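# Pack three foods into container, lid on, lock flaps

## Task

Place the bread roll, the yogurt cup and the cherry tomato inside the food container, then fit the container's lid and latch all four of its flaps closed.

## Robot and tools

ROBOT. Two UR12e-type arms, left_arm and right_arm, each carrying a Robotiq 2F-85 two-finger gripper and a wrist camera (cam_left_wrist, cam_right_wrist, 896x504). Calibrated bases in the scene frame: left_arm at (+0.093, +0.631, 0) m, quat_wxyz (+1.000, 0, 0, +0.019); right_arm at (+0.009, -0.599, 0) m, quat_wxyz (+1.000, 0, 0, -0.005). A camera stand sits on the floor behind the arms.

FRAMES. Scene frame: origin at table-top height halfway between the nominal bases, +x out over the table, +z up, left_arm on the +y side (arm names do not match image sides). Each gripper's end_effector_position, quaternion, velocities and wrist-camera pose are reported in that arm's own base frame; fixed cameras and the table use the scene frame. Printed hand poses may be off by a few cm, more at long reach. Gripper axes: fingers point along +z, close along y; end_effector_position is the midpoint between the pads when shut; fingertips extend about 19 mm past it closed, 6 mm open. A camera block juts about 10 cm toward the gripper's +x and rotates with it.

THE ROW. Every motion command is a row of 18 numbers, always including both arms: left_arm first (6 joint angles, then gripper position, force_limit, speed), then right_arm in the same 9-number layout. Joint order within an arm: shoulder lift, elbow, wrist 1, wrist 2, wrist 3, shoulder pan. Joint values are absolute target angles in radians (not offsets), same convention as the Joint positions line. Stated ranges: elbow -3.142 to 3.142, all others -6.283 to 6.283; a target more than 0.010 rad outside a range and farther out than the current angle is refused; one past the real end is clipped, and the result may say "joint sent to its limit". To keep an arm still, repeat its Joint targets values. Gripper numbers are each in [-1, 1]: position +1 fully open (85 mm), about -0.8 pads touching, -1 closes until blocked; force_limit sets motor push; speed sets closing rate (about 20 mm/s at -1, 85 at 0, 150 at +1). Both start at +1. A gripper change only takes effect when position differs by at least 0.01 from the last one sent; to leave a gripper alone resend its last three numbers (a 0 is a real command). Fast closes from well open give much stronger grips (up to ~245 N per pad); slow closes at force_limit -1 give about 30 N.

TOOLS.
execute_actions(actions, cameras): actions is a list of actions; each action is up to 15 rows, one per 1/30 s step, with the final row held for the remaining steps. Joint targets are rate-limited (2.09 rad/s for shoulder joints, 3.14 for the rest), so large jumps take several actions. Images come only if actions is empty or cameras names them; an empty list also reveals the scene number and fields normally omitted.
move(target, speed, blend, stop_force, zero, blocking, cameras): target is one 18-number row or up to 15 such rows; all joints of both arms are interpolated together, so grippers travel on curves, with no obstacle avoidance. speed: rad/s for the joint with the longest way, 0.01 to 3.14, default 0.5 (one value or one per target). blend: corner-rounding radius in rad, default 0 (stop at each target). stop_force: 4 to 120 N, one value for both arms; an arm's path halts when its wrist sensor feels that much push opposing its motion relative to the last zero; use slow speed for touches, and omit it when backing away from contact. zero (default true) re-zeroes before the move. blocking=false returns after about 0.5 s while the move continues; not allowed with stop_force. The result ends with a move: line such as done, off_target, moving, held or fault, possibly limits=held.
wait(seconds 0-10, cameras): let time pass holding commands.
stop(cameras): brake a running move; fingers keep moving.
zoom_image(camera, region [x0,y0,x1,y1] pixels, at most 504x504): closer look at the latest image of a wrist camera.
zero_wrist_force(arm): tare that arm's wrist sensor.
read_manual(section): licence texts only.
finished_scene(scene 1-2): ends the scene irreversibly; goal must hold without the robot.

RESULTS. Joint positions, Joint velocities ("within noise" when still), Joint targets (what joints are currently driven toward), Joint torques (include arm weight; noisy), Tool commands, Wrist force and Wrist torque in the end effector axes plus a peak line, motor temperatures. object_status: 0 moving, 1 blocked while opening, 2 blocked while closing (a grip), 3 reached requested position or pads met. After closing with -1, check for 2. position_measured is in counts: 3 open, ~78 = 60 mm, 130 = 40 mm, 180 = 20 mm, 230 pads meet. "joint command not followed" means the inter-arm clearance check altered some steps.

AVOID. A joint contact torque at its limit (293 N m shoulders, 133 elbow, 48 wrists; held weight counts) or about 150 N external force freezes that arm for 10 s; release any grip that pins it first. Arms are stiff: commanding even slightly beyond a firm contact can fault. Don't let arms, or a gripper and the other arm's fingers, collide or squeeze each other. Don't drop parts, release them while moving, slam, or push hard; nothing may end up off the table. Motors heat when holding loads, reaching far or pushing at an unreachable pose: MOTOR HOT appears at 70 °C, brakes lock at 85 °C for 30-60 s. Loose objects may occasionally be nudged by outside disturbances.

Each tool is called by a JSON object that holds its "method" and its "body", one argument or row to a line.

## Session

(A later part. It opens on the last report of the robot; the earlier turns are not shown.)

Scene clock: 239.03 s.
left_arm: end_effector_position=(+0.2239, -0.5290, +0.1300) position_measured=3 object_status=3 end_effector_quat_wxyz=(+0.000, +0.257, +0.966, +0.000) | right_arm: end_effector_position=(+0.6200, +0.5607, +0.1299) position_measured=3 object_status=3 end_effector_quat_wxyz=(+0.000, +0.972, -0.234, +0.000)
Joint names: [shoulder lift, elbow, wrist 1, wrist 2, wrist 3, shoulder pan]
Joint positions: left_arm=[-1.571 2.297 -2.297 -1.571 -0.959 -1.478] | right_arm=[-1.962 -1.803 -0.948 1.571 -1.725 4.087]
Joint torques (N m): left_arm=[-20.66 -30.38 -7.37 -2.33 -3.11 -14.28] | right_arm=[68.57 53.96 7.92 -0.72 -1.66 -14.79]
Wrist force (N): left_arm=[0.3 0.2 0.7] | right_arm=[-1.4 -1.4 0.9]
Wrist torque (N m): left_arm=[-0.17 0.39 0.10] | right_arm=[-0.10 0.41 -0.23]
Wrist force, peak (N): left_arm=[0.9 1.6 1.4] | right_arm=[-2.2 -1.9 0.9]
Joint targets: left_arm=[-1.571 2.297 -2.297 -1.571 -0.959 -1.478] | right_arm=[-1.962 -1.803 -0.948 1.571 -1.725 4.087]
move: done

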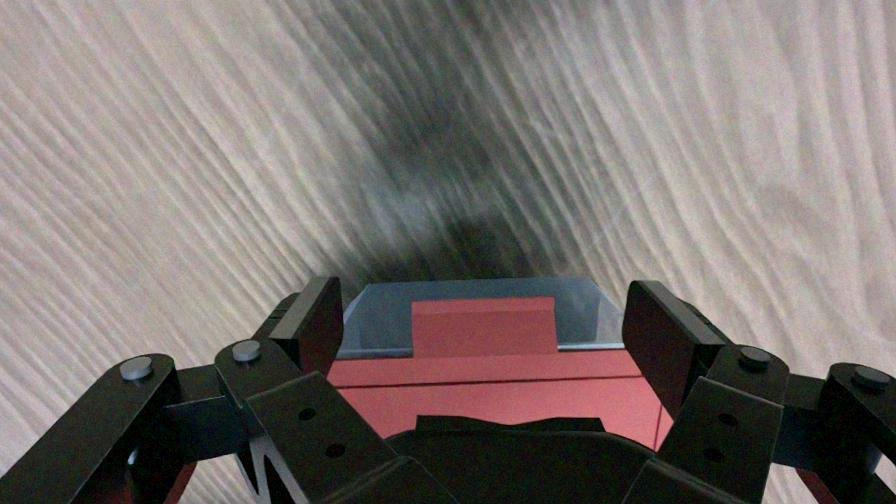

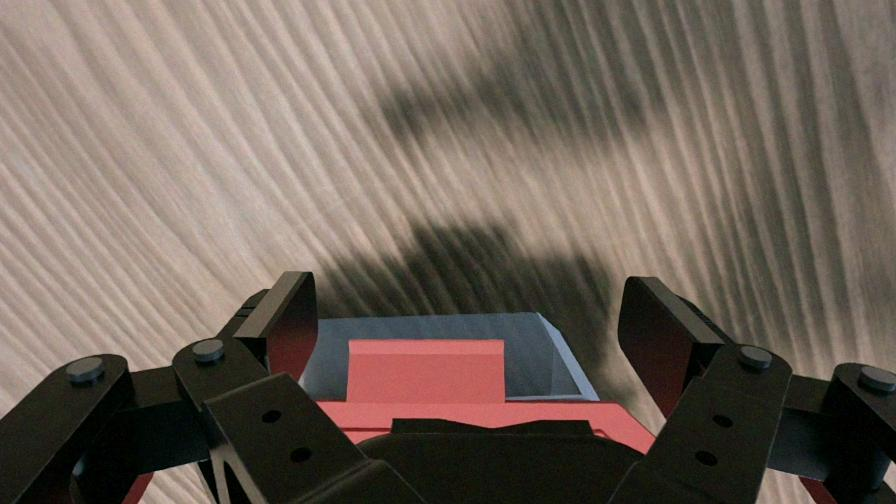

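{"method": "move", "body": {
  "target": [
    [-1.5705,2.2966,-2.2969,-1.571,-0.9588,-1.4784,-1,-0.5,1,-1.9617,-1.8026,-0.9481,1.571,-1.725,4.0866,-1,-0.5,1],
    [-1.5299,2.2319,-2.2728,-1.571,-0.9017,-1.4213,-1,-0.5,1,-1.9254,-1.8346,-0.9524,1.571,-1.6536,4.158,-1,-0.5,1]
  ],
  "speed": 0.3
}}

{"method": "move", "body": {
  "target": [-1.4878,2.2568,-2.3398,-1.571,-0.9017,-1.4213,-1,-0.5,1,-1.9559,-1.855,-0.9015,1.571,-1.6536,4.158,-1,-0.5,1],
  "speed": 0.03,
  "stop_force": 15,
  "cameras": ["all"]
}}

Scene clock: 241.40 s.
left_arm: end_effector_position=(+0.2586, -0.5488, +0.1399) position_measured=234 object_status=3 end_effector_quat_wxyz=(+0.000, +0.257, +0.966, +0.000) | right_arm: end_effector_position=(+0.5684, +0.5870, +0.1400) position_measured=234 object_status=3 end_effector_quat_wxyz=(+0.000, +0.972, -0.234, +0.000)
Joint names: [shoulder lift, elbow, wrist 1, wrist 2, wrist 3, shoulder pan]
Joint positions: left_arm=[-1.53 2.232 -2.273 -1.571 -0.902 -1.421] | right_arm=[-1.925 -1.835 -0.952 1.571 -1.654 4.158]
Joint torques (N m): left_arm=[-21.8 -47.08 -0.73 -2.86 3.38 14.95] | right_arm=[85.27 31.96 0.78 -0.96 2.6 17.27]
Wrist force (N): left_arm=[0.3 0.4 0.1] | right_arm=[-1.8 -1.6 0.6]
Wrist torque (N m): left_arm=[-0.15 0.39 -0.01] | right_arm=[-0.11 0.44 -0.36]
Wrist force, peak (N): left_arm=[1.5 0.4 0.8] | right_arm=[-3.3 -2.1 -0.1]
Joint targets: left_arm=[-1.530 2.232 -2.273 -1.571 -0.902 -1.421] | right_arm=[-1.925 -1.835 -0.952 1.571 -1.654 4.158]
move: done

Scene clock: 244.47 s.
left_arm: end_effector_position=(+0.2588, -0.5491, +0.1142) position_measured=234 object_status=3 end_effector_quat_wxyz=(+0.000, +0.257, +0.966, +0.000) | right_arm: end_effector_position=(+0.5683, +0.5872, +0.1169) position_measured=234 object_status=3 end_effector_quat_wxyz=(+0.000, +0.972, -0.234, +0.000)
Joint names: [shoulder lift, elbow, wrist 1, wrist 2, wrist 3, shoulder pan]
Joint positions: left_arm=[-1.494 2.253 -2.33 -1.571 -0.902 -1.421] | right_arm=[-1.949 -1.85 -0.913 1.571 -1.654 4.158]
Joint torques (N m): left_arm=[-42.18 -38.57 0.02 -2.03 3.05 12.37] | right_arm=[69.9 39.92 -0.94 -0.35 2.14 17.44]
Wrist force (N): left_arm=[2.6 0.5 -11.9] | right_arm=[-2.8 -0.7 -21.4]
Wrist torque (N m): left_arm=[-0.17 0.48 0.00] | right_arm=[-0.15 0.34 -0.38]
Wrist force, peak (N): left_arm=[3.0 2.4 -18.7] | right_arm=[-2.3 8.8 -31.2]
Joint targets: left_arm=[-1.494 2.253 -2.330 -1.571 -0.902 -1.421] | right_arm=[-1.949 -1.850 -0.913 1.571 -1.654 4.158]
move: contact (left_arm, right_arm); right_arm: the wrist 1 is farthest, 0.012 rad from its target

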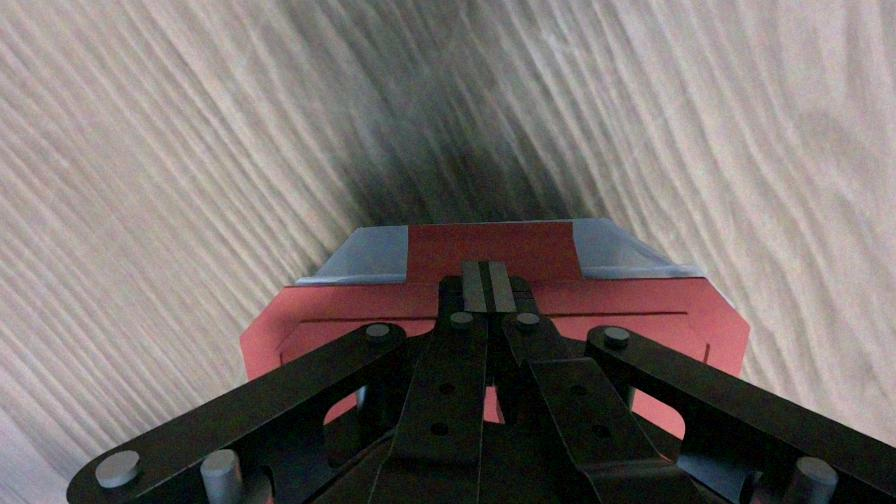

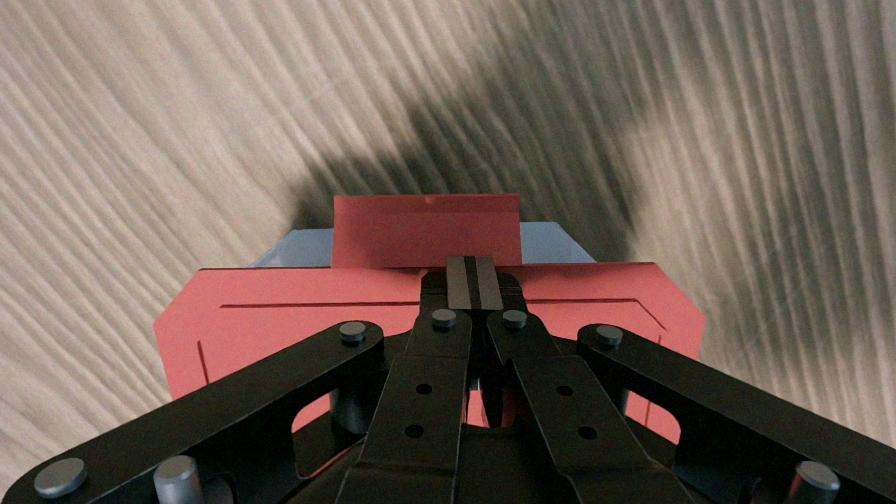

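{"method": "move", "body": {
  "target": [-1.4994,2.2589,-2.3305,-1.571,-0.9074,-1.4264,-1,-0.5,1,-1.9472,-1.8523,-0.9125,1.571,-1.649,4.163,-1,-0.5,1],
  "speed": 0.01,
  "cameras": ["all"]
}}

Scene clock: 245.90 s.
left_arm: end_effector_position=(+0.2555, -0.5471, +0.1144) position_measured=234 object_status=3 end_effector_quat_wxyz=(+0.000, +0.257, +0.967, +0.000) | right_arm: end_effector_position=(+0.5649, +0.5891, +0.1171) position_measured=234 object_status=3 end_effector_quat_wxyz=(+0.000, +0.972, -0.233, +0.000)
Joint names: [shoulder lift, elbow, wrist 1, wrist 2, wrist 3, shoulder pan]
Joint positions: left_arm=[-1.499 2.259 -2.33 -1.571 -0.907 -1.426] | right_arm=[-1.947 -1.852 -0.913 1.571 -1.649 4.163]
Joint torques (N m): left_arm=[-45.37 -22.02 -5.78 -1.02 -3.24 -15.46] | right_arm=[74.3 21.22 6.17 0.53 2.03 19.58]
Wrist force (N): left_arm=[-2.3 0.7 -7.9] | right_arm=[3.0 -1.7 -14.8]
Wrist torque (N m): left_arm=[-0.09 0.27 0.13] | right_arm=[-0.15 0.53 -0.37]
Wrist force, peak (N): left_arm=[2.7 0.7 -12.2] | right_arm=[-2.3 -1.1 -21.7]
Joint targets: left_arm=[-1.499 2.259 -2.330 -1.571 -0.907 -1.426] | right_arm=[-1.947 -1.852 -0.913 1.571 -1.649 4.163]
move: done

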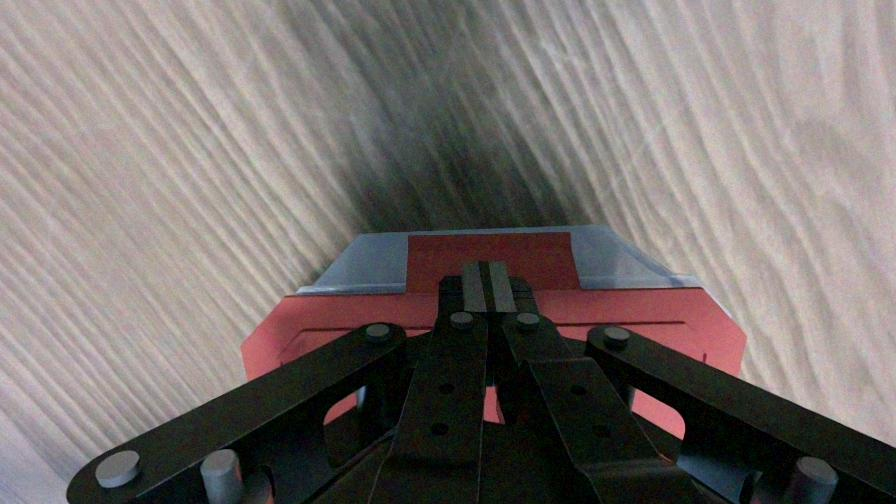

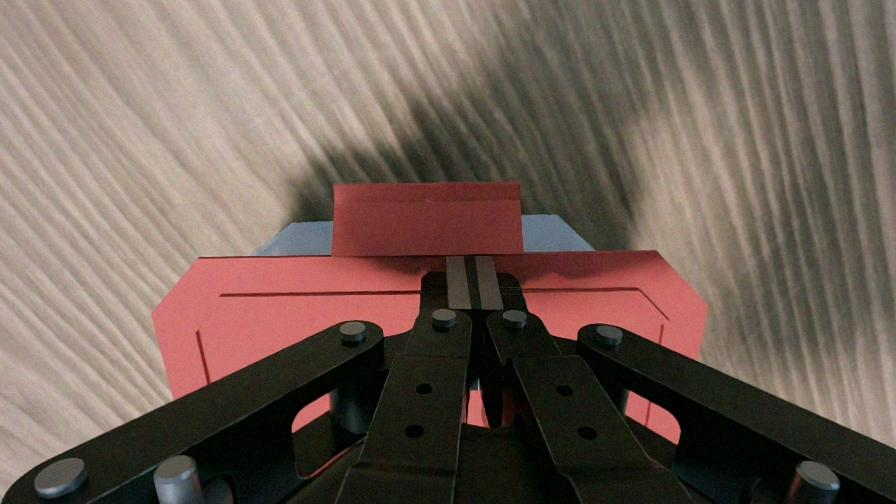

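{"method": "move", "body": {
  "target": [
    [-1.5299,2.2319,-2.2728,-1.571,-0.9017,-1.4213,-1,-0.5,1,-1.9254,-1.8346,-0.9524,1.571,-1.6536,4.158,1,-0.5,1],
    [-1.5299,2.2319,-2.2728,-1.571,-0.9017,-1.4213,-1,-0.5,1,-1.956,-1.7895,-0.9669,1.571,-1.7032,4.122,1,-0.5,1],
    [-1.5299,2.2319,-2.2728,-1.571,-0.9017,-1.4213,-1,-0.5,1,-2.0013,-1.8186,-0.8925,1.571,-1.7032,4.122,1,-0.5,1]
  ],
  "speed": 0.3
}}

{"method": "move", "body": {
  "target": [-1.5299,2.2319,-2.2728,-1.571,-0.9017,-1.4213,-1,-0.5,1,-1.9933,-1.831,-0.8881,1.571,-1.6813,4.1439,1,-0.5,1],
  "speed": 0.02,
  "stop_force": 8,
  "cameras": ["all"]
}}

Scene clock: 250.17 s.
left_arm: end_effector_position=(+0.2587, -0.5489, +0.1399) position_measured=234 object_status=3 end_effector_quat_wxyz=(+0.000, +0.257, +0.966, +0.000) | right_arm: end_effector_position=(+0.6014, +0.5848, +0.0950) position_measured=3 object_status=3 end_effector_quat_wxyz=(+0.000, +0.974, -0.227, +0.000)
Joint names: [shoulder lift, elbow, wrist 1, wrist 2, wrist 3, shoulder pan]
Joint positions: left_arm=[-1.53 2.232 -2.273 -1.571 -0.902 -1.421] | right_arm=[-2.001 -1.819 -0.893 1.571 -1.703 4.122]
Joint torques (N m): left_arm=[-48.65 -45.23 -0.57 2.36 2.99 15.63] | right_arm=[69.31 31.53 7.1 1.25 -2.49 -10.1]
Wrist force (N): left_arm=[0.4 0.4 0.2] | right_arm=[-1.9 -2.0 1.0]
Wrist torque (N m): left_arm=[-0.15 0.37 0.00] | right_arm=[-0.20 0.49 -0.28]
Wrist force, peak (N): left_arm=[-2.7 0.5 -8.3] | right_arm=[2.8 -2.1 -14.8]
Joint targets: left_arm=[-1.530 2.232 -2.273 -1.571 -0.902 -1.421] | right_arm=[-2.001 -1.819 -0.893 1.571 -1.703 4.122]
move: done

Scene clock: 252.10 s.
left_arm: end_effector_position=(+0.2587, -0.5489, +0.1399) position_measured=234 object_status=3 end_effector_quat_wxyz=(+0.000, +0.257, +0.966, +0.000) | right_arm: end_effector_position=(+0.5852, +0.5927, +0.0950) position_measured=3 object_status=3 end_effector_quat_wxyz=(+0.000, +0.974, -0.227, +0.000)
Joint names: [shoulder lift, elbow, wrist 1, wrist 2, wrist 3, shoulder pan]
Joint positions: left_arm=[-1.53 2.232 -2.273 -1.571 -0.902 -1.421] | right_arm=[-1.993 -1.831 -0.888 1.571 -1.681 4.144]
Joint torques (N m): left_arm=[-47.44 -45.16 -0.46 2.1 2.72 16.34] | right_arm=[88.32 31.27 7.87 1.06 2.27 21.24]
Wrist force (N): left_arm=[0.3 0.5 0.2] | right_arm=[-0.7 -1.1 1.5]
Wrist torque (N m): left_arm=[-0.13 0.39 -0.01] | right_arm=[-0.10 0.51 -0.48]
Wrist force, peak (N): left_arm=[0.6 1.0 0.3] | right_arm=[-2.5 -1.8 0.8]
Joint targets: left_arm=[-1.530 2.232 -2.273 -1.571 -0.902 -1.421] | right_arm=[-1.993 -1.831 -0.888 1.571 -1.681 4.144]
move: done

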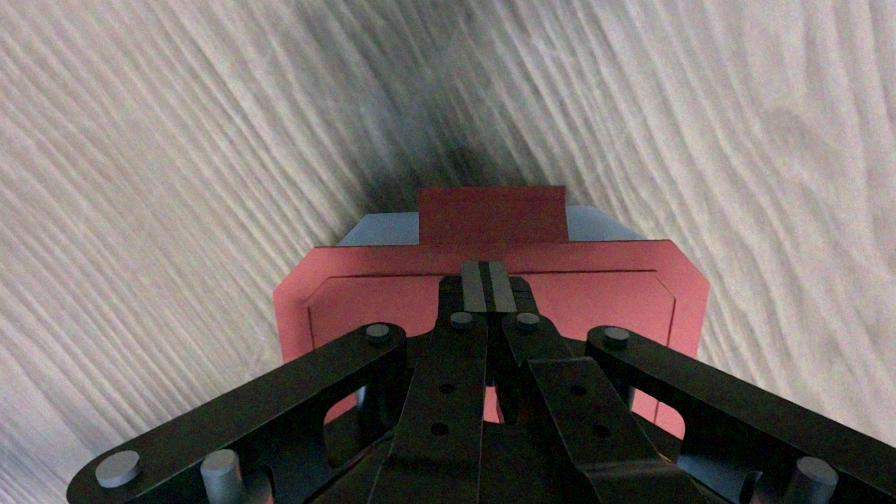

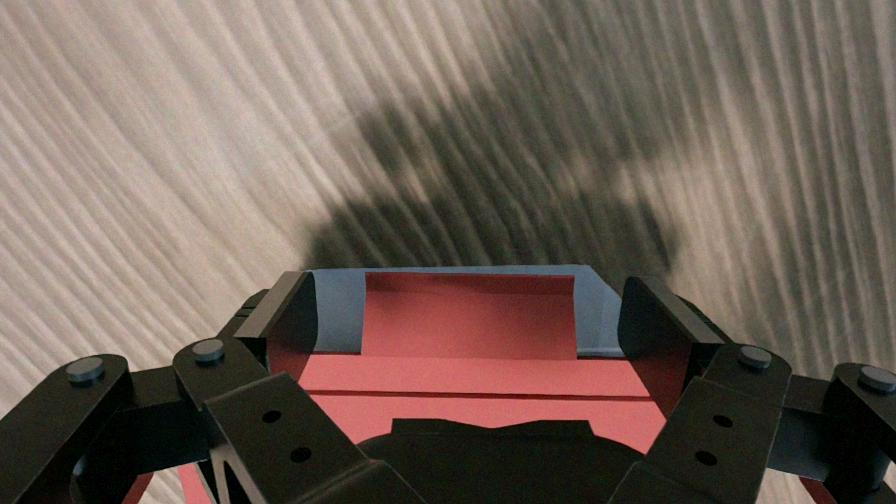

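{"method": "move", "body": {
  "target": [-1.5299,2.2319,-2.2728,-1.571,-0.9017,-1.4213,-1,-0.5,1,-1.9897,-1.8365,-0.8861,1.571,-1.6716,4.1536,1,-0.5,1],
  "speed": 0.01,
  "stop_force": 8,
  "cameras": ["all"]
}}

Scene clock: 254.07 s.
left_arm: end_effector_position=(+0.2587, -0.5489, +0.1399) position_measured=234 object_status=3 end_effector_quat_wxyz=(+0.000, +0.257, +0.966, +0.000) | right_arm: end_effector_position=(+0.5780, +0.5961, +0.0951) position_measured=3 object_status=3 end_effector_quat_wxyz=(+0.000, +0.974, -0.227, +0.000)
Joint names: [shoulder lift, elbow, wrist 1, wrist 2, wrist 3, shoulder pan]
Joint positions: left_arm=[-1.53 2.232 -2.273 -1.571 -0.902 -1.421] | right_arm=[-1.99 -1.836 -0.886 1.571 -1.672 4.154]
Joint torques (N m): left_arm=[-50.85 -45.93 -0.42 2.23 3.04 15.76] | right_arm=[89.66 30.89 8.11 1.55 2.06 22.32]
Wrist force (N): left_arm=[0.3 0.6 0.1] | right_arm=[-0.6 -1.7 1.2]
Wrist torque (N m): left_arm=[-0.12 0.38 0.00] | right_arm=[-0.12 0.44 -0.41]
Wrist force, peak (N): left_arm=[0.8 0.8 0.2] | right_arm=[-1.1 -2.0 1.6]
Joint targets: left_arm=[-1.530 2.232 -2.273 -1.571 -0.902 -1.421] | right_arm=[-1.990 -1.837 -0.886 1.571 -1.672 4.154]
move: done

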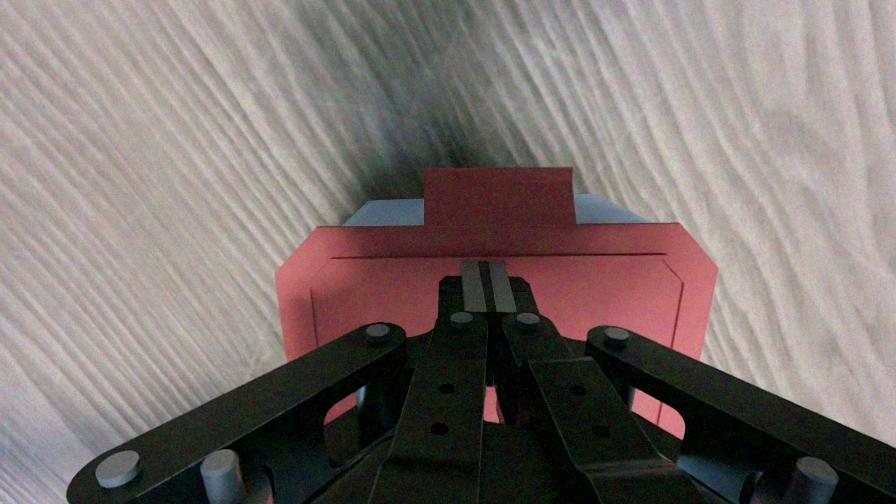

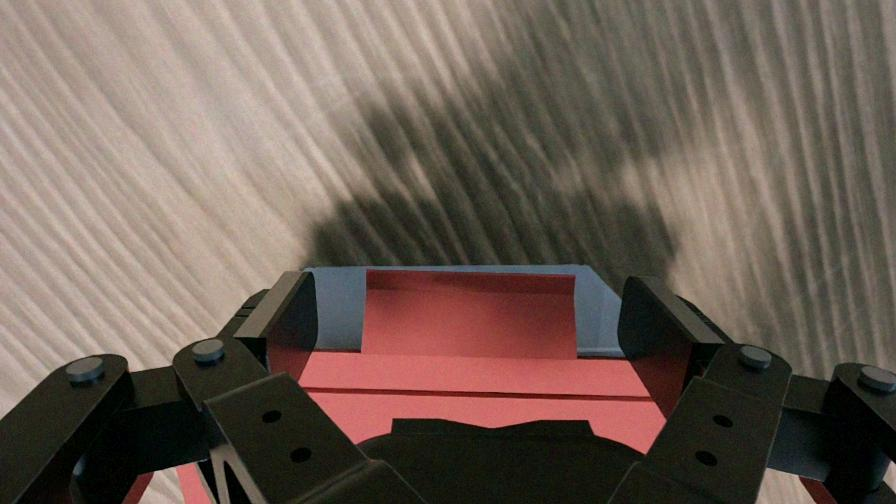

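{"method": "move", "body": {
  "target": [
    [-1.5299,2.2319,-2.2728,-1.571,-0.9017,-1.4213,-1,-0.5,1,-1.956,-1.7895,-0.9669,1.571,-1.7032,4.122,-1,-0.5,1],
    [-1.5407,2.2432,-2.2733,-1.571,-0.9128,-1.4324,-1,-0.5,1,-1.9368,-1.8182,-0.9574,1.571,-1.6493,4.1759,-1,-0.5,1]
  ],
  "speed": 0.3
}}

{"method": "move", "body": {
  "target": [-1.4984,2.2683,-2.3407,-1.571,-0.9128,-1.4324,-1,-0.5,1,-1.9669,-1.8384,-0.9071,1.571,-1.6493,4.1759,-1,-0.5,1],
  "speed": 0.025,
  "stop_force": 30,
  "cameras": ["all"]
}}

Scene clock: 256.07 s.
left_arm: end_effector_position=(+0.2517, -0.5450, +0.1399) position_measured=234 object_status=3 end_effector_quat_wxyz=(+0.000, +0.257, +0.966, +0.000) | right_arm: end_effector_position=(+0.5619, +0.6041, +0.1399) position_measured=234 object_status=3 end_effector_quat_wxyz=(+0.000, +0.974, -0.227, +0.000)
Joint names: [shoulder lift, elbow, wrist 1, wrist 2, wrist 3, shoulder pan]
Joint positions: left_arm=[-1.541 2.243 -2.273 -1.571 -0.913 -1.432] | right_arm=[-1.937 -1.818 -0.957 1.571 -1.649 4.176]
Joint torques (N m): left_arm=[-46.69 -31.93 -6.95 2.29 -3.11 -15.3] | right_arm=[85.91 33.65 7.96 0.99 1.79 19.57]
Wrist force (N): left_arm=[0.5 0.5 0.3] | right_arm=[-2.3 -1.7 0.4]
Wrist torque (N m): left_arm=[-0.15 0.35 0.12] | right_arm=[-0.12 0.54 -0.36]
Wrist force, peak (N): left_arm=[0.6 0.8 0.7] | right_arm=[-3.8 -2.2 0.6]
Joint targets: left_arm=[-1.541 2.243 -2.273 -1.571 -0.913 -1.432] | right_arm=[-1.937 -1.818 -0.957 1.571 -1.649 4.176]
move: done

Scene clock: 260.20 s.
left_arm: end_effector_position=(+0.2517, -0.5451, +0.1114) position_measured=234 object_status=3 end_effector_quat_wxyz=(+0.000, +0.257, +0.966, +0.000) | right_arm: end_effector_position=(+0.5619, +0.6044, +0.1167) position_measured=234 object_status=3 end_effector_quat_wxyz=(+0.000, +0.974, -0.227, +0.000)
Joint names: [shoulder lift, elbow, wrist 1, wrist 2, wrist 3, shoulder pan]
Joint positions: left_arm=[-1.5 2.267 -2.338 -1.571 -0.913 -1.432] | right_arm=[-1.96 -1.834 -0.918 1.571 -1.649 4.176]
Joint torques (N m): left_arm=[-36.39 -37.9 -1.57 2.19 -2.72 -0.16] | right_arm=[12.46 -0.77 -4.82 -0.81 1.85 4.76]
Wrist force (N): left_arm=[19.0 1.4 -24.9] | right_arm=[-4.6 2.6 -60.6]
Wrist torque (N m): left_arm=[-0.13 0.51 0.12] | right_arm=[-0.25 0.07 -0.40]
Wrist force, peak (N): left_arm=[23.3 4.1 -41.0] | right_arm=[-3.8 3.0 -61.2]
Joint targets: left_arm=[-1.500 2.267 -2.338 -1.571 -0.913 -1.432] | right_arm=[-1.960 -1.834 -0.918 1.571 -1.649 4.176]
move: contact (left_arm, right_arm); right_arm: the wrist 1 is farthest, 0.011 rad from its target

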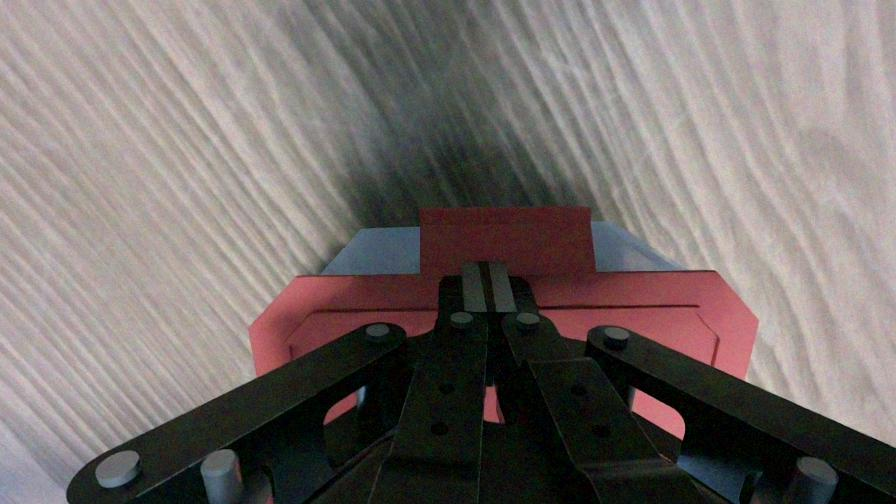

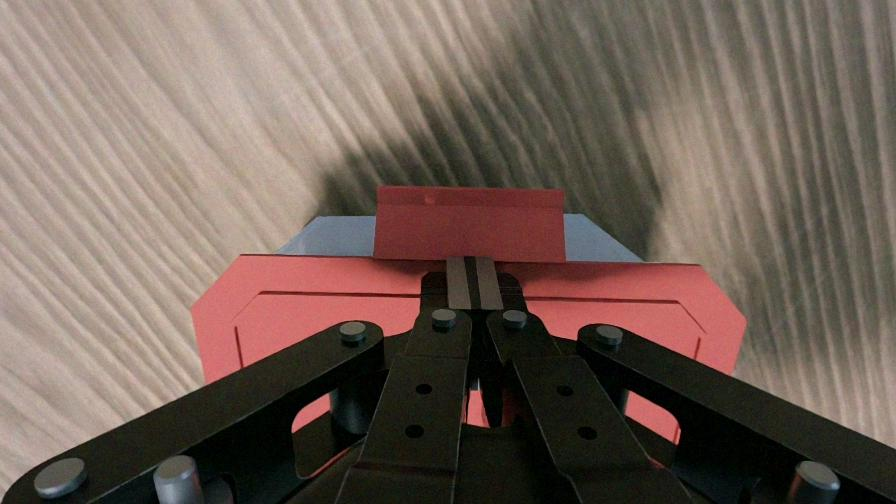

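{"method": "move", "body": {
  "target": [-1.5407,2.2432,-2.2733,-1.571,-0.9128,-1.4324,-1,-0.5,1,-1.9368,-1.8182,-0.9574,1.571,-1.6493,4.1759,-1,-0.5,1],
  "speed": 0.3,
  "cameras": ["all"]
}}

Scene clock: 262.00 s.
left_arm: end_effector_position=(+0.2517, -0.5450, +0.1398) position_measured=234 object_status=3 end_effector_quat_wxyz=(+0.000, +0.257, +0.966, +0.000) | right_arm: end_effector_position=(+0.5618, +0.6042, +0.1398) position_measured=234 object_status=3 end_effector_quat_wxyz=(+0.000, +0.974, -0.227, +0.000)
Joint names: [shoulder lift, elbow, wrist 1, wrist 2, wrist 3, shoulder pan]
Joint positions: left_arm=[-1.541 2.243 -2.273 -1.571 -0.913 -1.432] | right_arm=[-1.937 -1.818 -0.957 1.571 -1.649 4.176]
Joint torques (N m): left_arm=[-48.65 -46.17 -1 1.8 -3.16 15.88] | right_arm=[89.51 55.06 1 0.3 1.61 -3.9]
Wrist force (N): left_arm=[0.5 0.6 0.4] | right_arm=[-1.6 -1.8 0.2]
Wrist torque (N m): left_arm=[-0.12 0.35 0.12] | right_arm=[-0.14 0.42 -0.36]
Wrist force, peak (N): left_arm=[18.9 1.4 -25.6] | right_arm=[-4.2 2.6 -61.4]
Joint targets: left_arm=[-1.541 2.243 -2.273 -1.571 -0.913 -1.432] | right_arm=[-1.937 -1.818 -0.957 1.571 -1.649 4.176]
move: done

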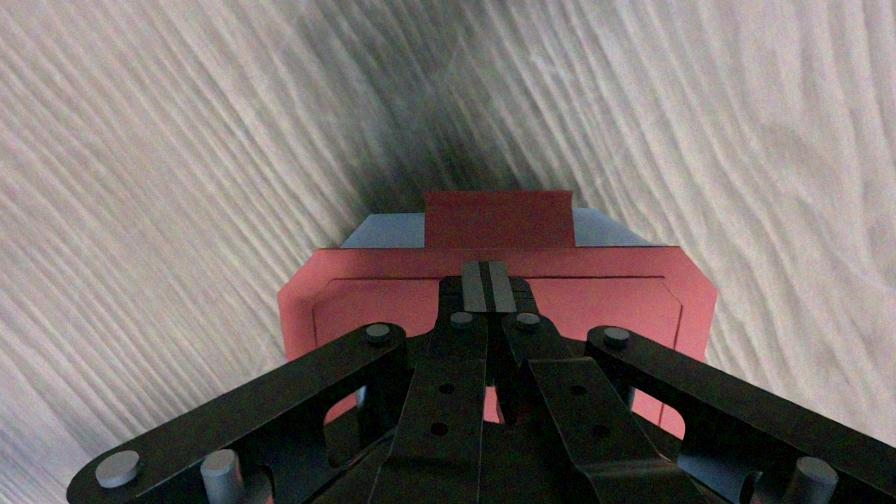

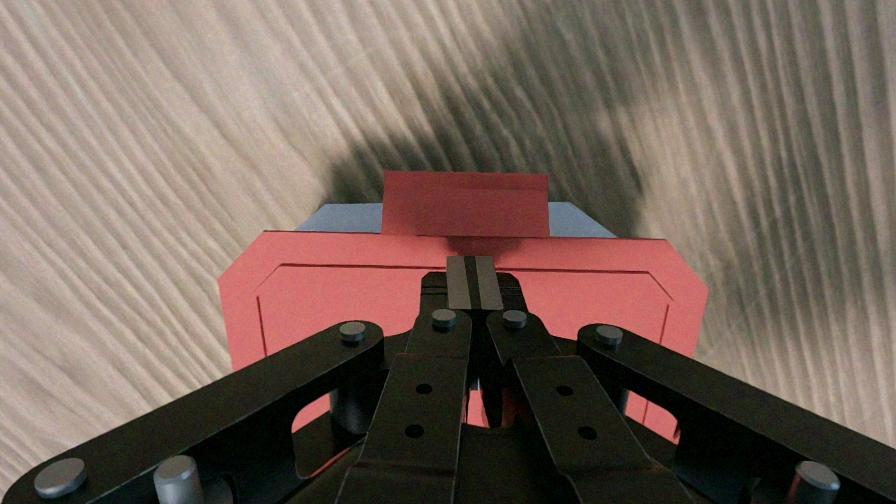

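{"method": "move", "body": {
  "target": [
    [-1.605,2.307,-2.2728,-1.571,-0.9526,-1.4722,-1,-0.5,1,-1.9554,-1.7903,-0.9667,1.571,-1.7016,4.1234,-1,-0.5,1],
    [-1.5152,2.3553,-2.4109,-1.571,-0.9526,-1.4722,-1,-0.5,1,-2.0093,-1.824,-0.8791,1.571,-1.7016,4.1234,-1,-0.5,1]
  ],
  "speed": [0.3,0.05],
  "stop_force": 12,
  "cameras": ["all"]
}}

{"method": "move", "body": {
  "target": [-1.478,2.3135,-2.4063,-1.571,-0.9101,-1.4297,-1,-0.5,1,-1.9969,-1.8435,-0.872,1.571,-1.6663,4.1587,-1,-0.5,1],
  "speed": 0.02,
  "stop_force": 35,
  "cameras": ["all"]
}}

Scene clock: 266.83 s.
left_arm: end_effector_position=(+0.2259, -0.5156, +0.0829) position_measured=234 object_status=3 end_effector_quat_wxyz=(+0.000, +0.257, +0.966, +0.000) | right_arm: end_effector_position=(+0.6004, +0.5853, +0.0869) position_measured=234 object_status=3 end_effector_quat_wxyz=(+0.000, +0.974, -0.227, +0.000)
Joint names: [shoulder lift, elbow, wrist 1, wrist 2, wrist 3, shoulder pan]
Joint positions: left_arm=[-1.515 2.355 -2.411 -1.571 -0.953 -1.472] | right_arm=[-2.009 -1.824 -0.879 1.571 -1.702 4.123]
Joint torques (N m): left_arm=[-21.3 -26.98 -7.3 1.94 -3.5 -15.49] | right_arm=[67.39 30.78 7.76 1.4 -2.17 -12.24]
Wrist force (N): left_arm=[0.4 0.6 0.8] | right_arm=[-1.8 -1.7 0.7]
Wrist torque (N m): left_arm=[-0.12 0.38 0.13] | right_arm=[-0.15 0.48 -0.28]
Wrist force, peak (N): left_arm=[2.2 0.9 0.6] | right_arm=[-3.9 -1.3 0.8]
Joint targets: left_arm=[-1.515 2.355 -2.411 -1.571 -0.953 -1.472] | right_arm=[-2.009 -1.824 -0.879 1.571 -1.702 4.123]
move: done

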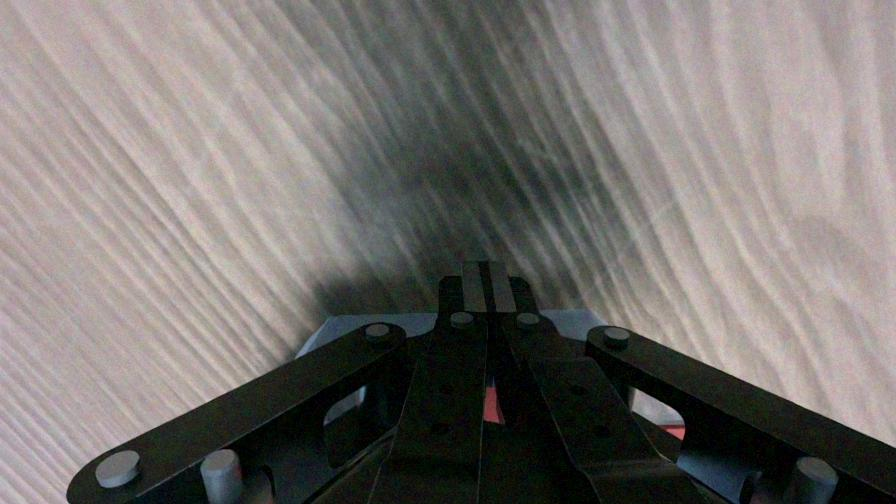

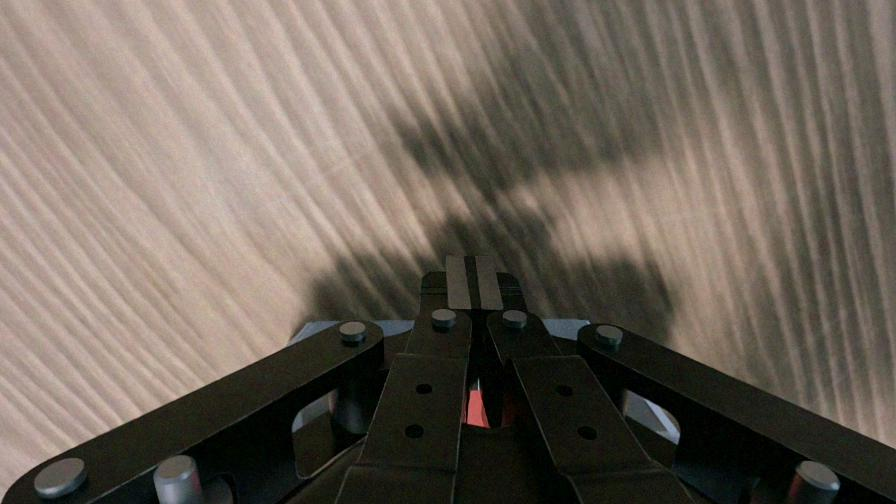

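Scene clock: 269.53 s.
left_arm: end_effector_position=(+0.2435, -0.5258, +0.0829) position_measured=234 object_status=3 end_effector_quat_wxyz=(+0.000, +0.257, +0.966, +0.000) | right_arm: end_effector_position=(+0.5820, +0.5944, +0.0870) position_measured=234 object_status=3 end_effector_quat_wxyz=(+0.000, +0.974, -0.227, +0.000)
Joint names: [shoulder lift, elbow, wrist 1, wrist 2, wrist 3, shoulder pan]
Joint positions: left_arm=[-1.489 2.326 -2.407 -1.571 -0.923 -1.442] | right_arm=[-2 -1.838 -0.874 1.571 -1.677 4.148]
Joint torques (N m): left_arm=[-49.39 -39.92 -12.28 10.44 -3.34 -5.88] | right_arm=[62.04 47.83 -0.16 10.38 -2.74 11.48]
Wrist force (N): left_arm=[35.4 1.1 -1.4] | right_arm=[31.8 -0.5 -2.4]
Wrist torque (N m): left_arm=[-0.12 0.68 0.07] | right_arm=[-0.11 1.05 -0.34]
Wrist force, peak (N): left_arm=[47.9 0.9 -3.4] | right_arm=[43.3 -1.5 -0.7]
Joint targets: left_arm=[-1.489 2.326 -2.407 -1.571 -0.923 -1.442] | right_arm=[-2.000 -1.838 -0.874 1.571 -1.677 4.148]
move: contact (left_arm, right_arm); left_arm: the shoulder pan is farthest, 0.013 rad from its target

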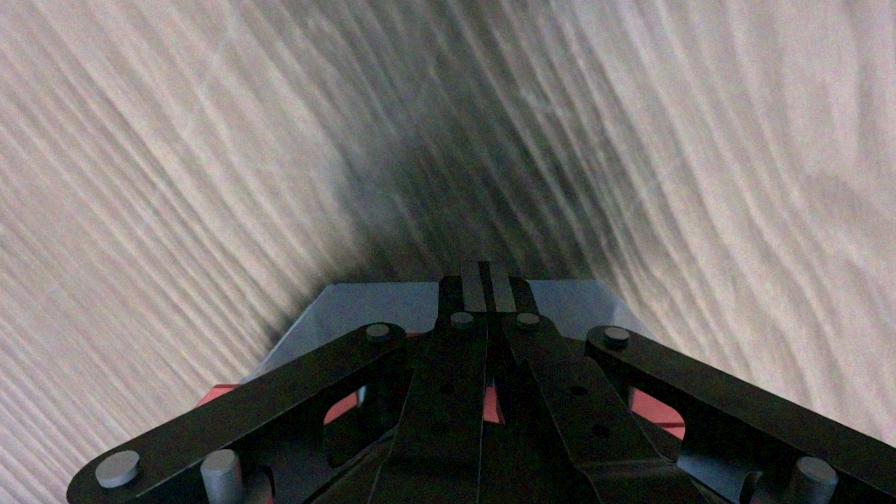

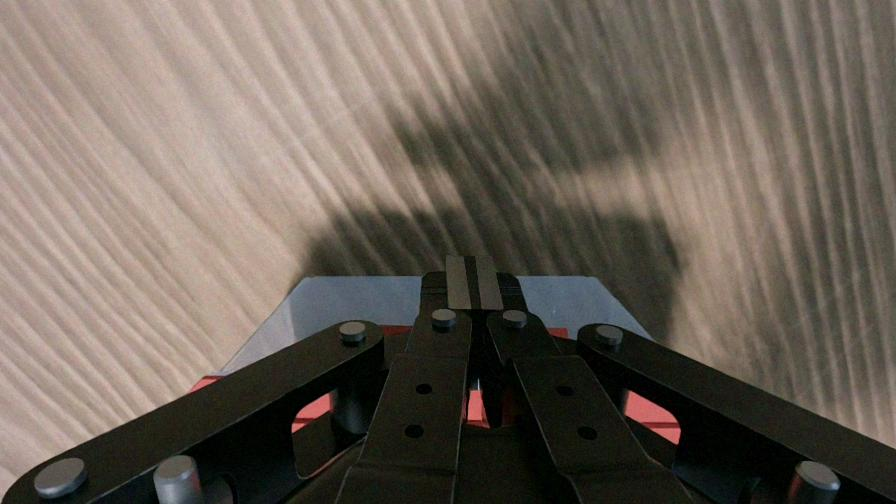

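{"method": "move", "body": {
  "target": [
    [-1.5152,2.3553,-2.4109,-1.571,-0.9526,-1.4722,-1,-0.5,1,-2.0093,-1.824,-0.8791,1.571,-1.7016,4.1234,-1,-0.5,1],
    [-1.605,2.307,-2.2728,-1.571,-0.9526,-1.4722,-1,-0.5,1,-1.9554,-1.7903,-0.9667,1.571,-1.7016,4.1234,-1,-0.5,1],
    [-1.5407,2.2432,-2.2733,-1.571,-0.9128,-1.4324,-1,-0.5,1,-1.9368,-1.8182,-0.9574,1.571,-1.6493,4.1759,-1,-0.5,1]
  ],
  "speed": 0.25,
  "cameras": ["all"]
}}

Scene clock: 272.13 s.
left_arm: end_effector_position=(+0.2516, -0.5449, +0.1399) position_measured=234 object_status=3 end_effector_quat_wxyz=(+0.000, +0.257, +0.966, +0.000) | right_arm: end_effector_position=(+0.5620, +0.6041, +0.1399) position_measured=234 object_status=3 end_effector_quat_wxyz=(+0.000, +0.974, -0.227, +0.000)
Joint names: [shoulder lift, elbow, wrist 1, wrist 2, wrist 3, shoulder pan]
Joint positions: left_arm=[-1.541 2.243 -2.273 -1.571 -0.913 -1.433] | right_arm=[-1.937 -1.818 -0.957 1.571 -1.649 4.176]
Joint torques (N m): left_arm=[-21.58 -45.25 -6.81 -2.14 3.41 14.7] | right_arm=[88.87 33.8 7.99 0.42 2.4 20.97]
Wrist force (N): left_arm=[0.5 0.4 0.2] | right_arm=[-1.9 -0.6 0.3]
Wrist torque (N m): left_arm=[-0.15 0.35 -0.01] | right_arm=[0.05 0.47 -0.37]
Wrist force, peak (N): left_arm=[35.4 0.8 -1.3] | right_arm=[31.6 -1.0 -2.5]
Joint targets: left_arm=[-1.541 2.243 -2.273 -1.571 -0.913 -1.432] | right_arm=[-1.937 -1.818 -0.957 1.571 -1.649 4.176]
move: done

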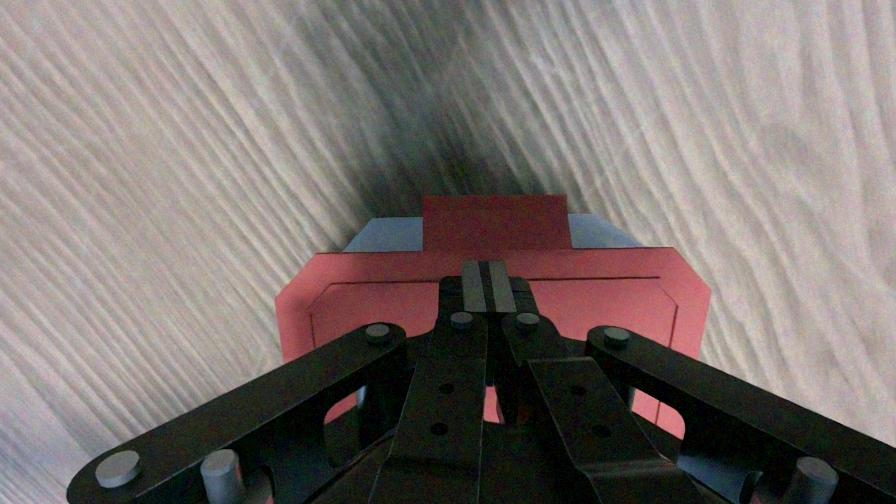

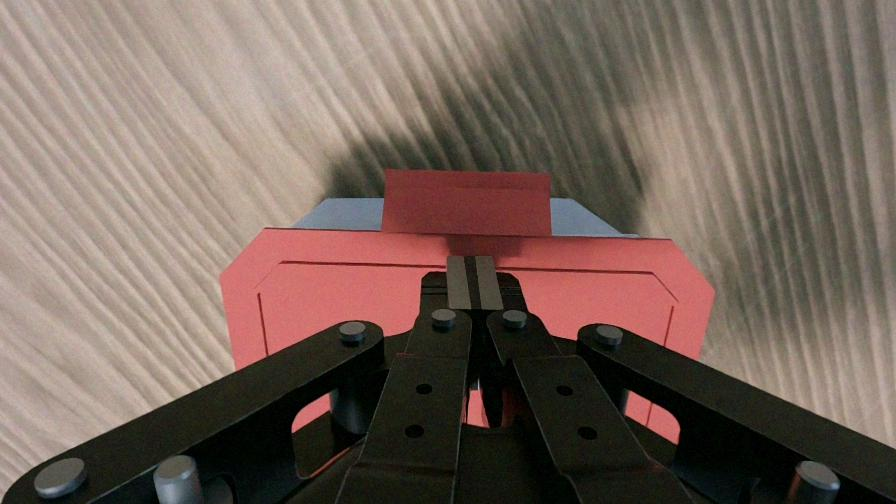

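{"method": "zoom_image", "body": {
  "camera": "cam_left_wrist",
  "region": [300, 170, 720, 320]
}}

{"method": "zoom_image", "body": {
  "camera": "cam_right_wrist",
  "region": [220, 150, 720, 320]
}}

Scaled by 1.200 from the camera's 896x504 image, which has a finer 1280x720 frame.

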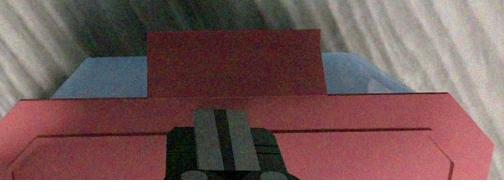

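Scaled by 1.008 from the camera's 896x504 image, which has a finer 1280x720 frame.

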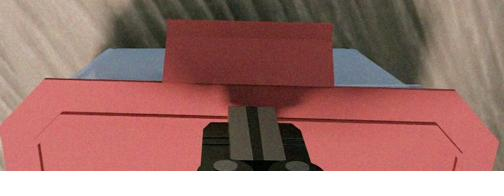

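{"method": "move", "body": {
  "target": [
    [-1.605,2.307,-2.2728,-1.571,-0.9526,-1.4722,-1,-0.5,1,-1.75,-1.7,-1.26,1.571,-2.2,3.9,-1,-0.5,1],
    [-1.605,2.307,-2.2728,-1.571,-0.9526,-1.4722,-1,-0.5,1,-2.2,-1.1,-0.75,2.455,-3.923,3.788,-1,-0.5,1],
    [-1.605,2.307,-2.2728,-1.571,-0.9526,-1.4722,-1,-0.5,1,-2.7212,-0.8973,-0.4327,2.455,-3.923,3.788,-1,-0.5,1]
  ],
  "speed": 0.7,
  "cameras": ["all"]
}}

Scene clock: 281.77 s.
left_arm: end_effector_position=(+0.2259, -0.5156, +0.1400) position_measured=234 object_status=3 end_effector_quat_wxyz=(+0.000, +0.257, +0.966, +0.000) | right_arm: end_effector_position=(+0.9882, +0.8026, +0.1002) position_measured=234 object_status=3 end_effector_quat_wxyz=(-0.384, +0.555, +0.665, +0.320)
Joint names: [shoulder lift, elbow, wrist 1, wrist 2, wrist 3, shoulder pan]
Joint positions: left_arm=[-1.605 2.307 -2.273 -1.571 -0.953 -1.472] | right_arm=[-2.721 -0.897 -0.433 2.455 -3.923 3.788]
Joint torques (N m): left_arm=[-43.28 -31.11 -0.52 2.76 -3.3 -16.37] | right_arm=[115.89 59.82 8.41 1.07 -2.48 -4.07]
Wrist force (N): left_arm=[0.2 0.3 0.7] | right_arm=[-1.4 -0.2 1.2]
Wrist torque (N m): left_arm=[-0.17 0.43 0.11] | right_arm=[0.14 0.13 -0.02]
Wrist force, peak (N): left_arm=[0.8 0.8 0.8] | right_arm=[-6.4 0.2 4.4]
Joint targets: left_arm=[-1.605 2.307 -2.273 -1.571 -0.953 -1.472] | right_arm=[-2.721 -0.897 -0.433 2.455 -3.923 3.788]
move: done

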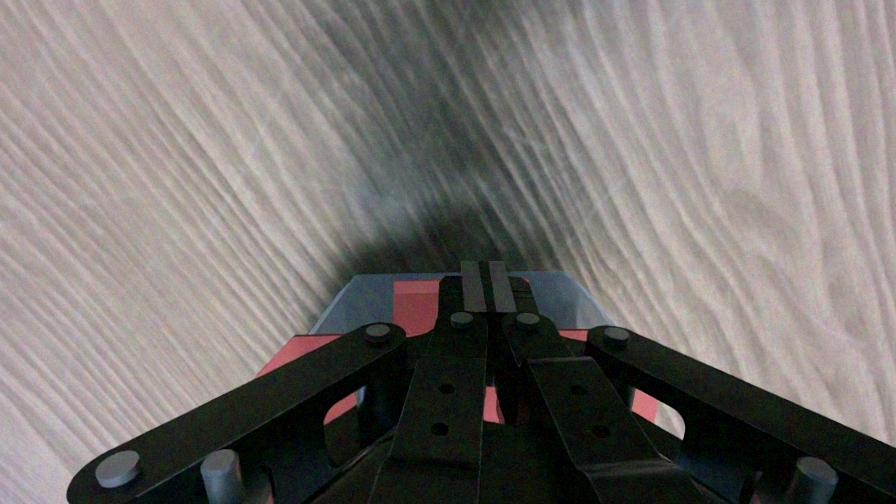

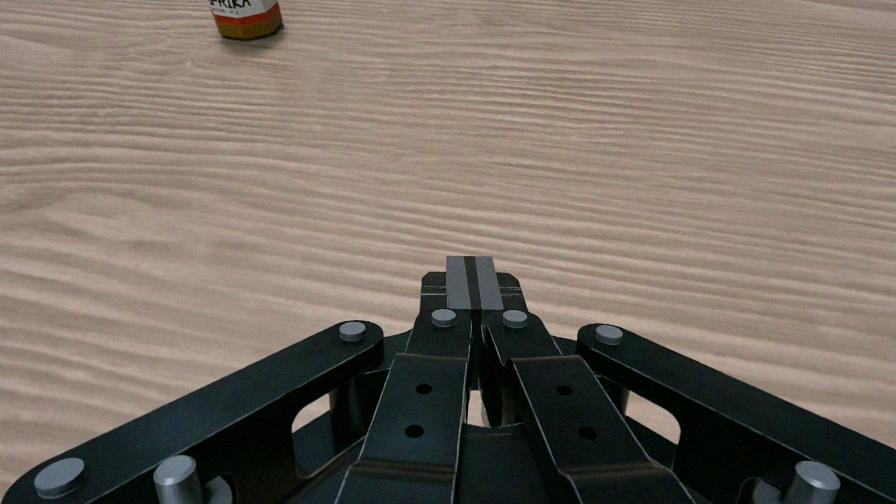

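{"method": "move", "body": {
  "target": [
    [-1.605,2.307,-2.2728,-1.571,-0.9526,-1.4722,-1,-0.5,1,-2.3,-1.25,-1.2,2.455,-1.5,3.7,-1,-0.5,1],
    [-1.605,2.307,-2.2728,-1.571,-0.9526,-1.4722,-1,-0.5,1,-2.15,-1.4462,-1.6313,2.455,0.782,3.788,-1,-0.5,1],
    [-1.605,2.307,-2.2728,-1.571,-0.9526,-1.4722,-1,-0.5,1,-2.2965,-1.4462,-1.6313,2.455,0.782,3.788,-1,-0.5,1]
  ],
  "speed": 1.2,
  "cameras": ["all"]
}}

Scene clock: 288.63 s.
left_arm: end_effector_position=(+0.2259, -0.5156, +0.1400) position_measured=234 object_status=3 end_effector_quat_wxyz=(+0.000, +0.257, +0.966, +0.000) | right_arm: end_effector_position=(+0.6607, +0.5555, +0.1003) position_measured=234 object_status=3 end_effector_quat_wxyz=(-0.487, +0.197, +0.843, +0.113)
Joint names: [shoulder lift, elbow, wrist 1, wrist 2, wrist 3, shoulder pan]
Joint positions: left_arm=[-1.605 2.307 -2.273 -1.571 -0.953 -1.472] | right_arm=[-2.296 -1.446 -1.631 2.455 0.782 3.788]
Joint torques (N m): left_arm=[-41.2 -29.11 -0.42 2.72 -3.29 -17.61] | right_arm=[89.67 53.29 2.39 0.82 2.2 11.85]
Wrist force (N): left_arm=[0.6 0.4 0.4] | right_arm=[-1.2 0.2 1.3]
Wrist torque (N m): left_arm=[-0.15 0.35 0.11] | right_arm=[0.23 0.08 -0.16]
Wrist force, peak (N): left_arm=[0.8 0.6 0.8] | right_arm=[-6.3 0.0 3.7]
Joint targets: left_arm=[-1.605 2.307 -2.273 -1.571 -0.953 -1.472] | right_arm=[-2.296 -1.446 -1.631 2.455 0.782 3.788]
move: done

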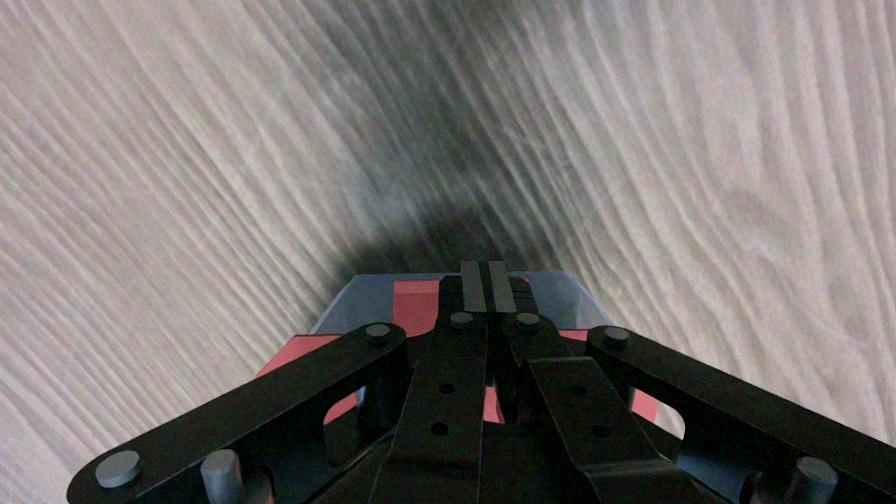

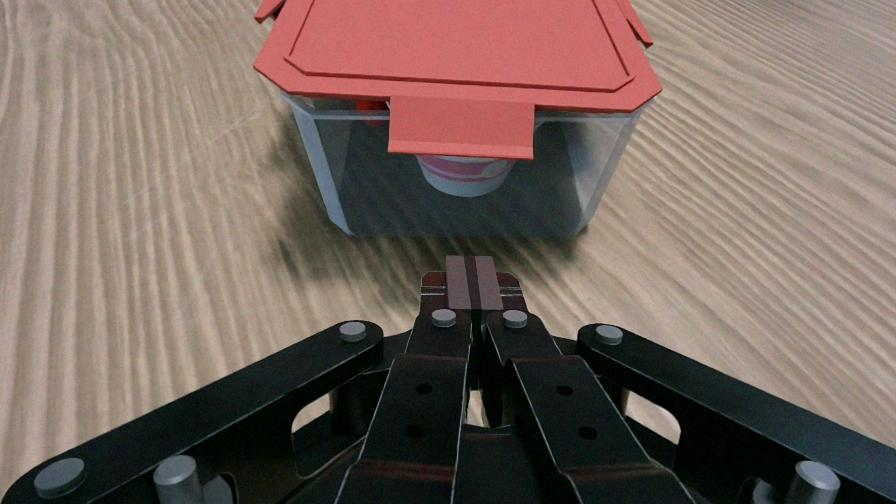

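{"method": "zoom_image", "body": {
  "camera": "cam_right_wrist",
  "region": [240, 40, 670, 250]
}}

Scaled by 1.172 from the camera's 896x504 image, which has a finer 1280x720 frame.

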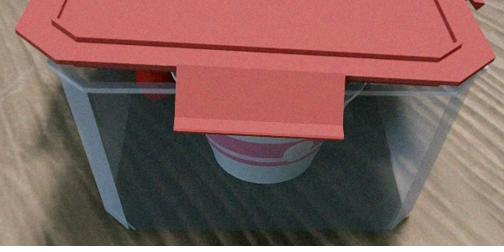

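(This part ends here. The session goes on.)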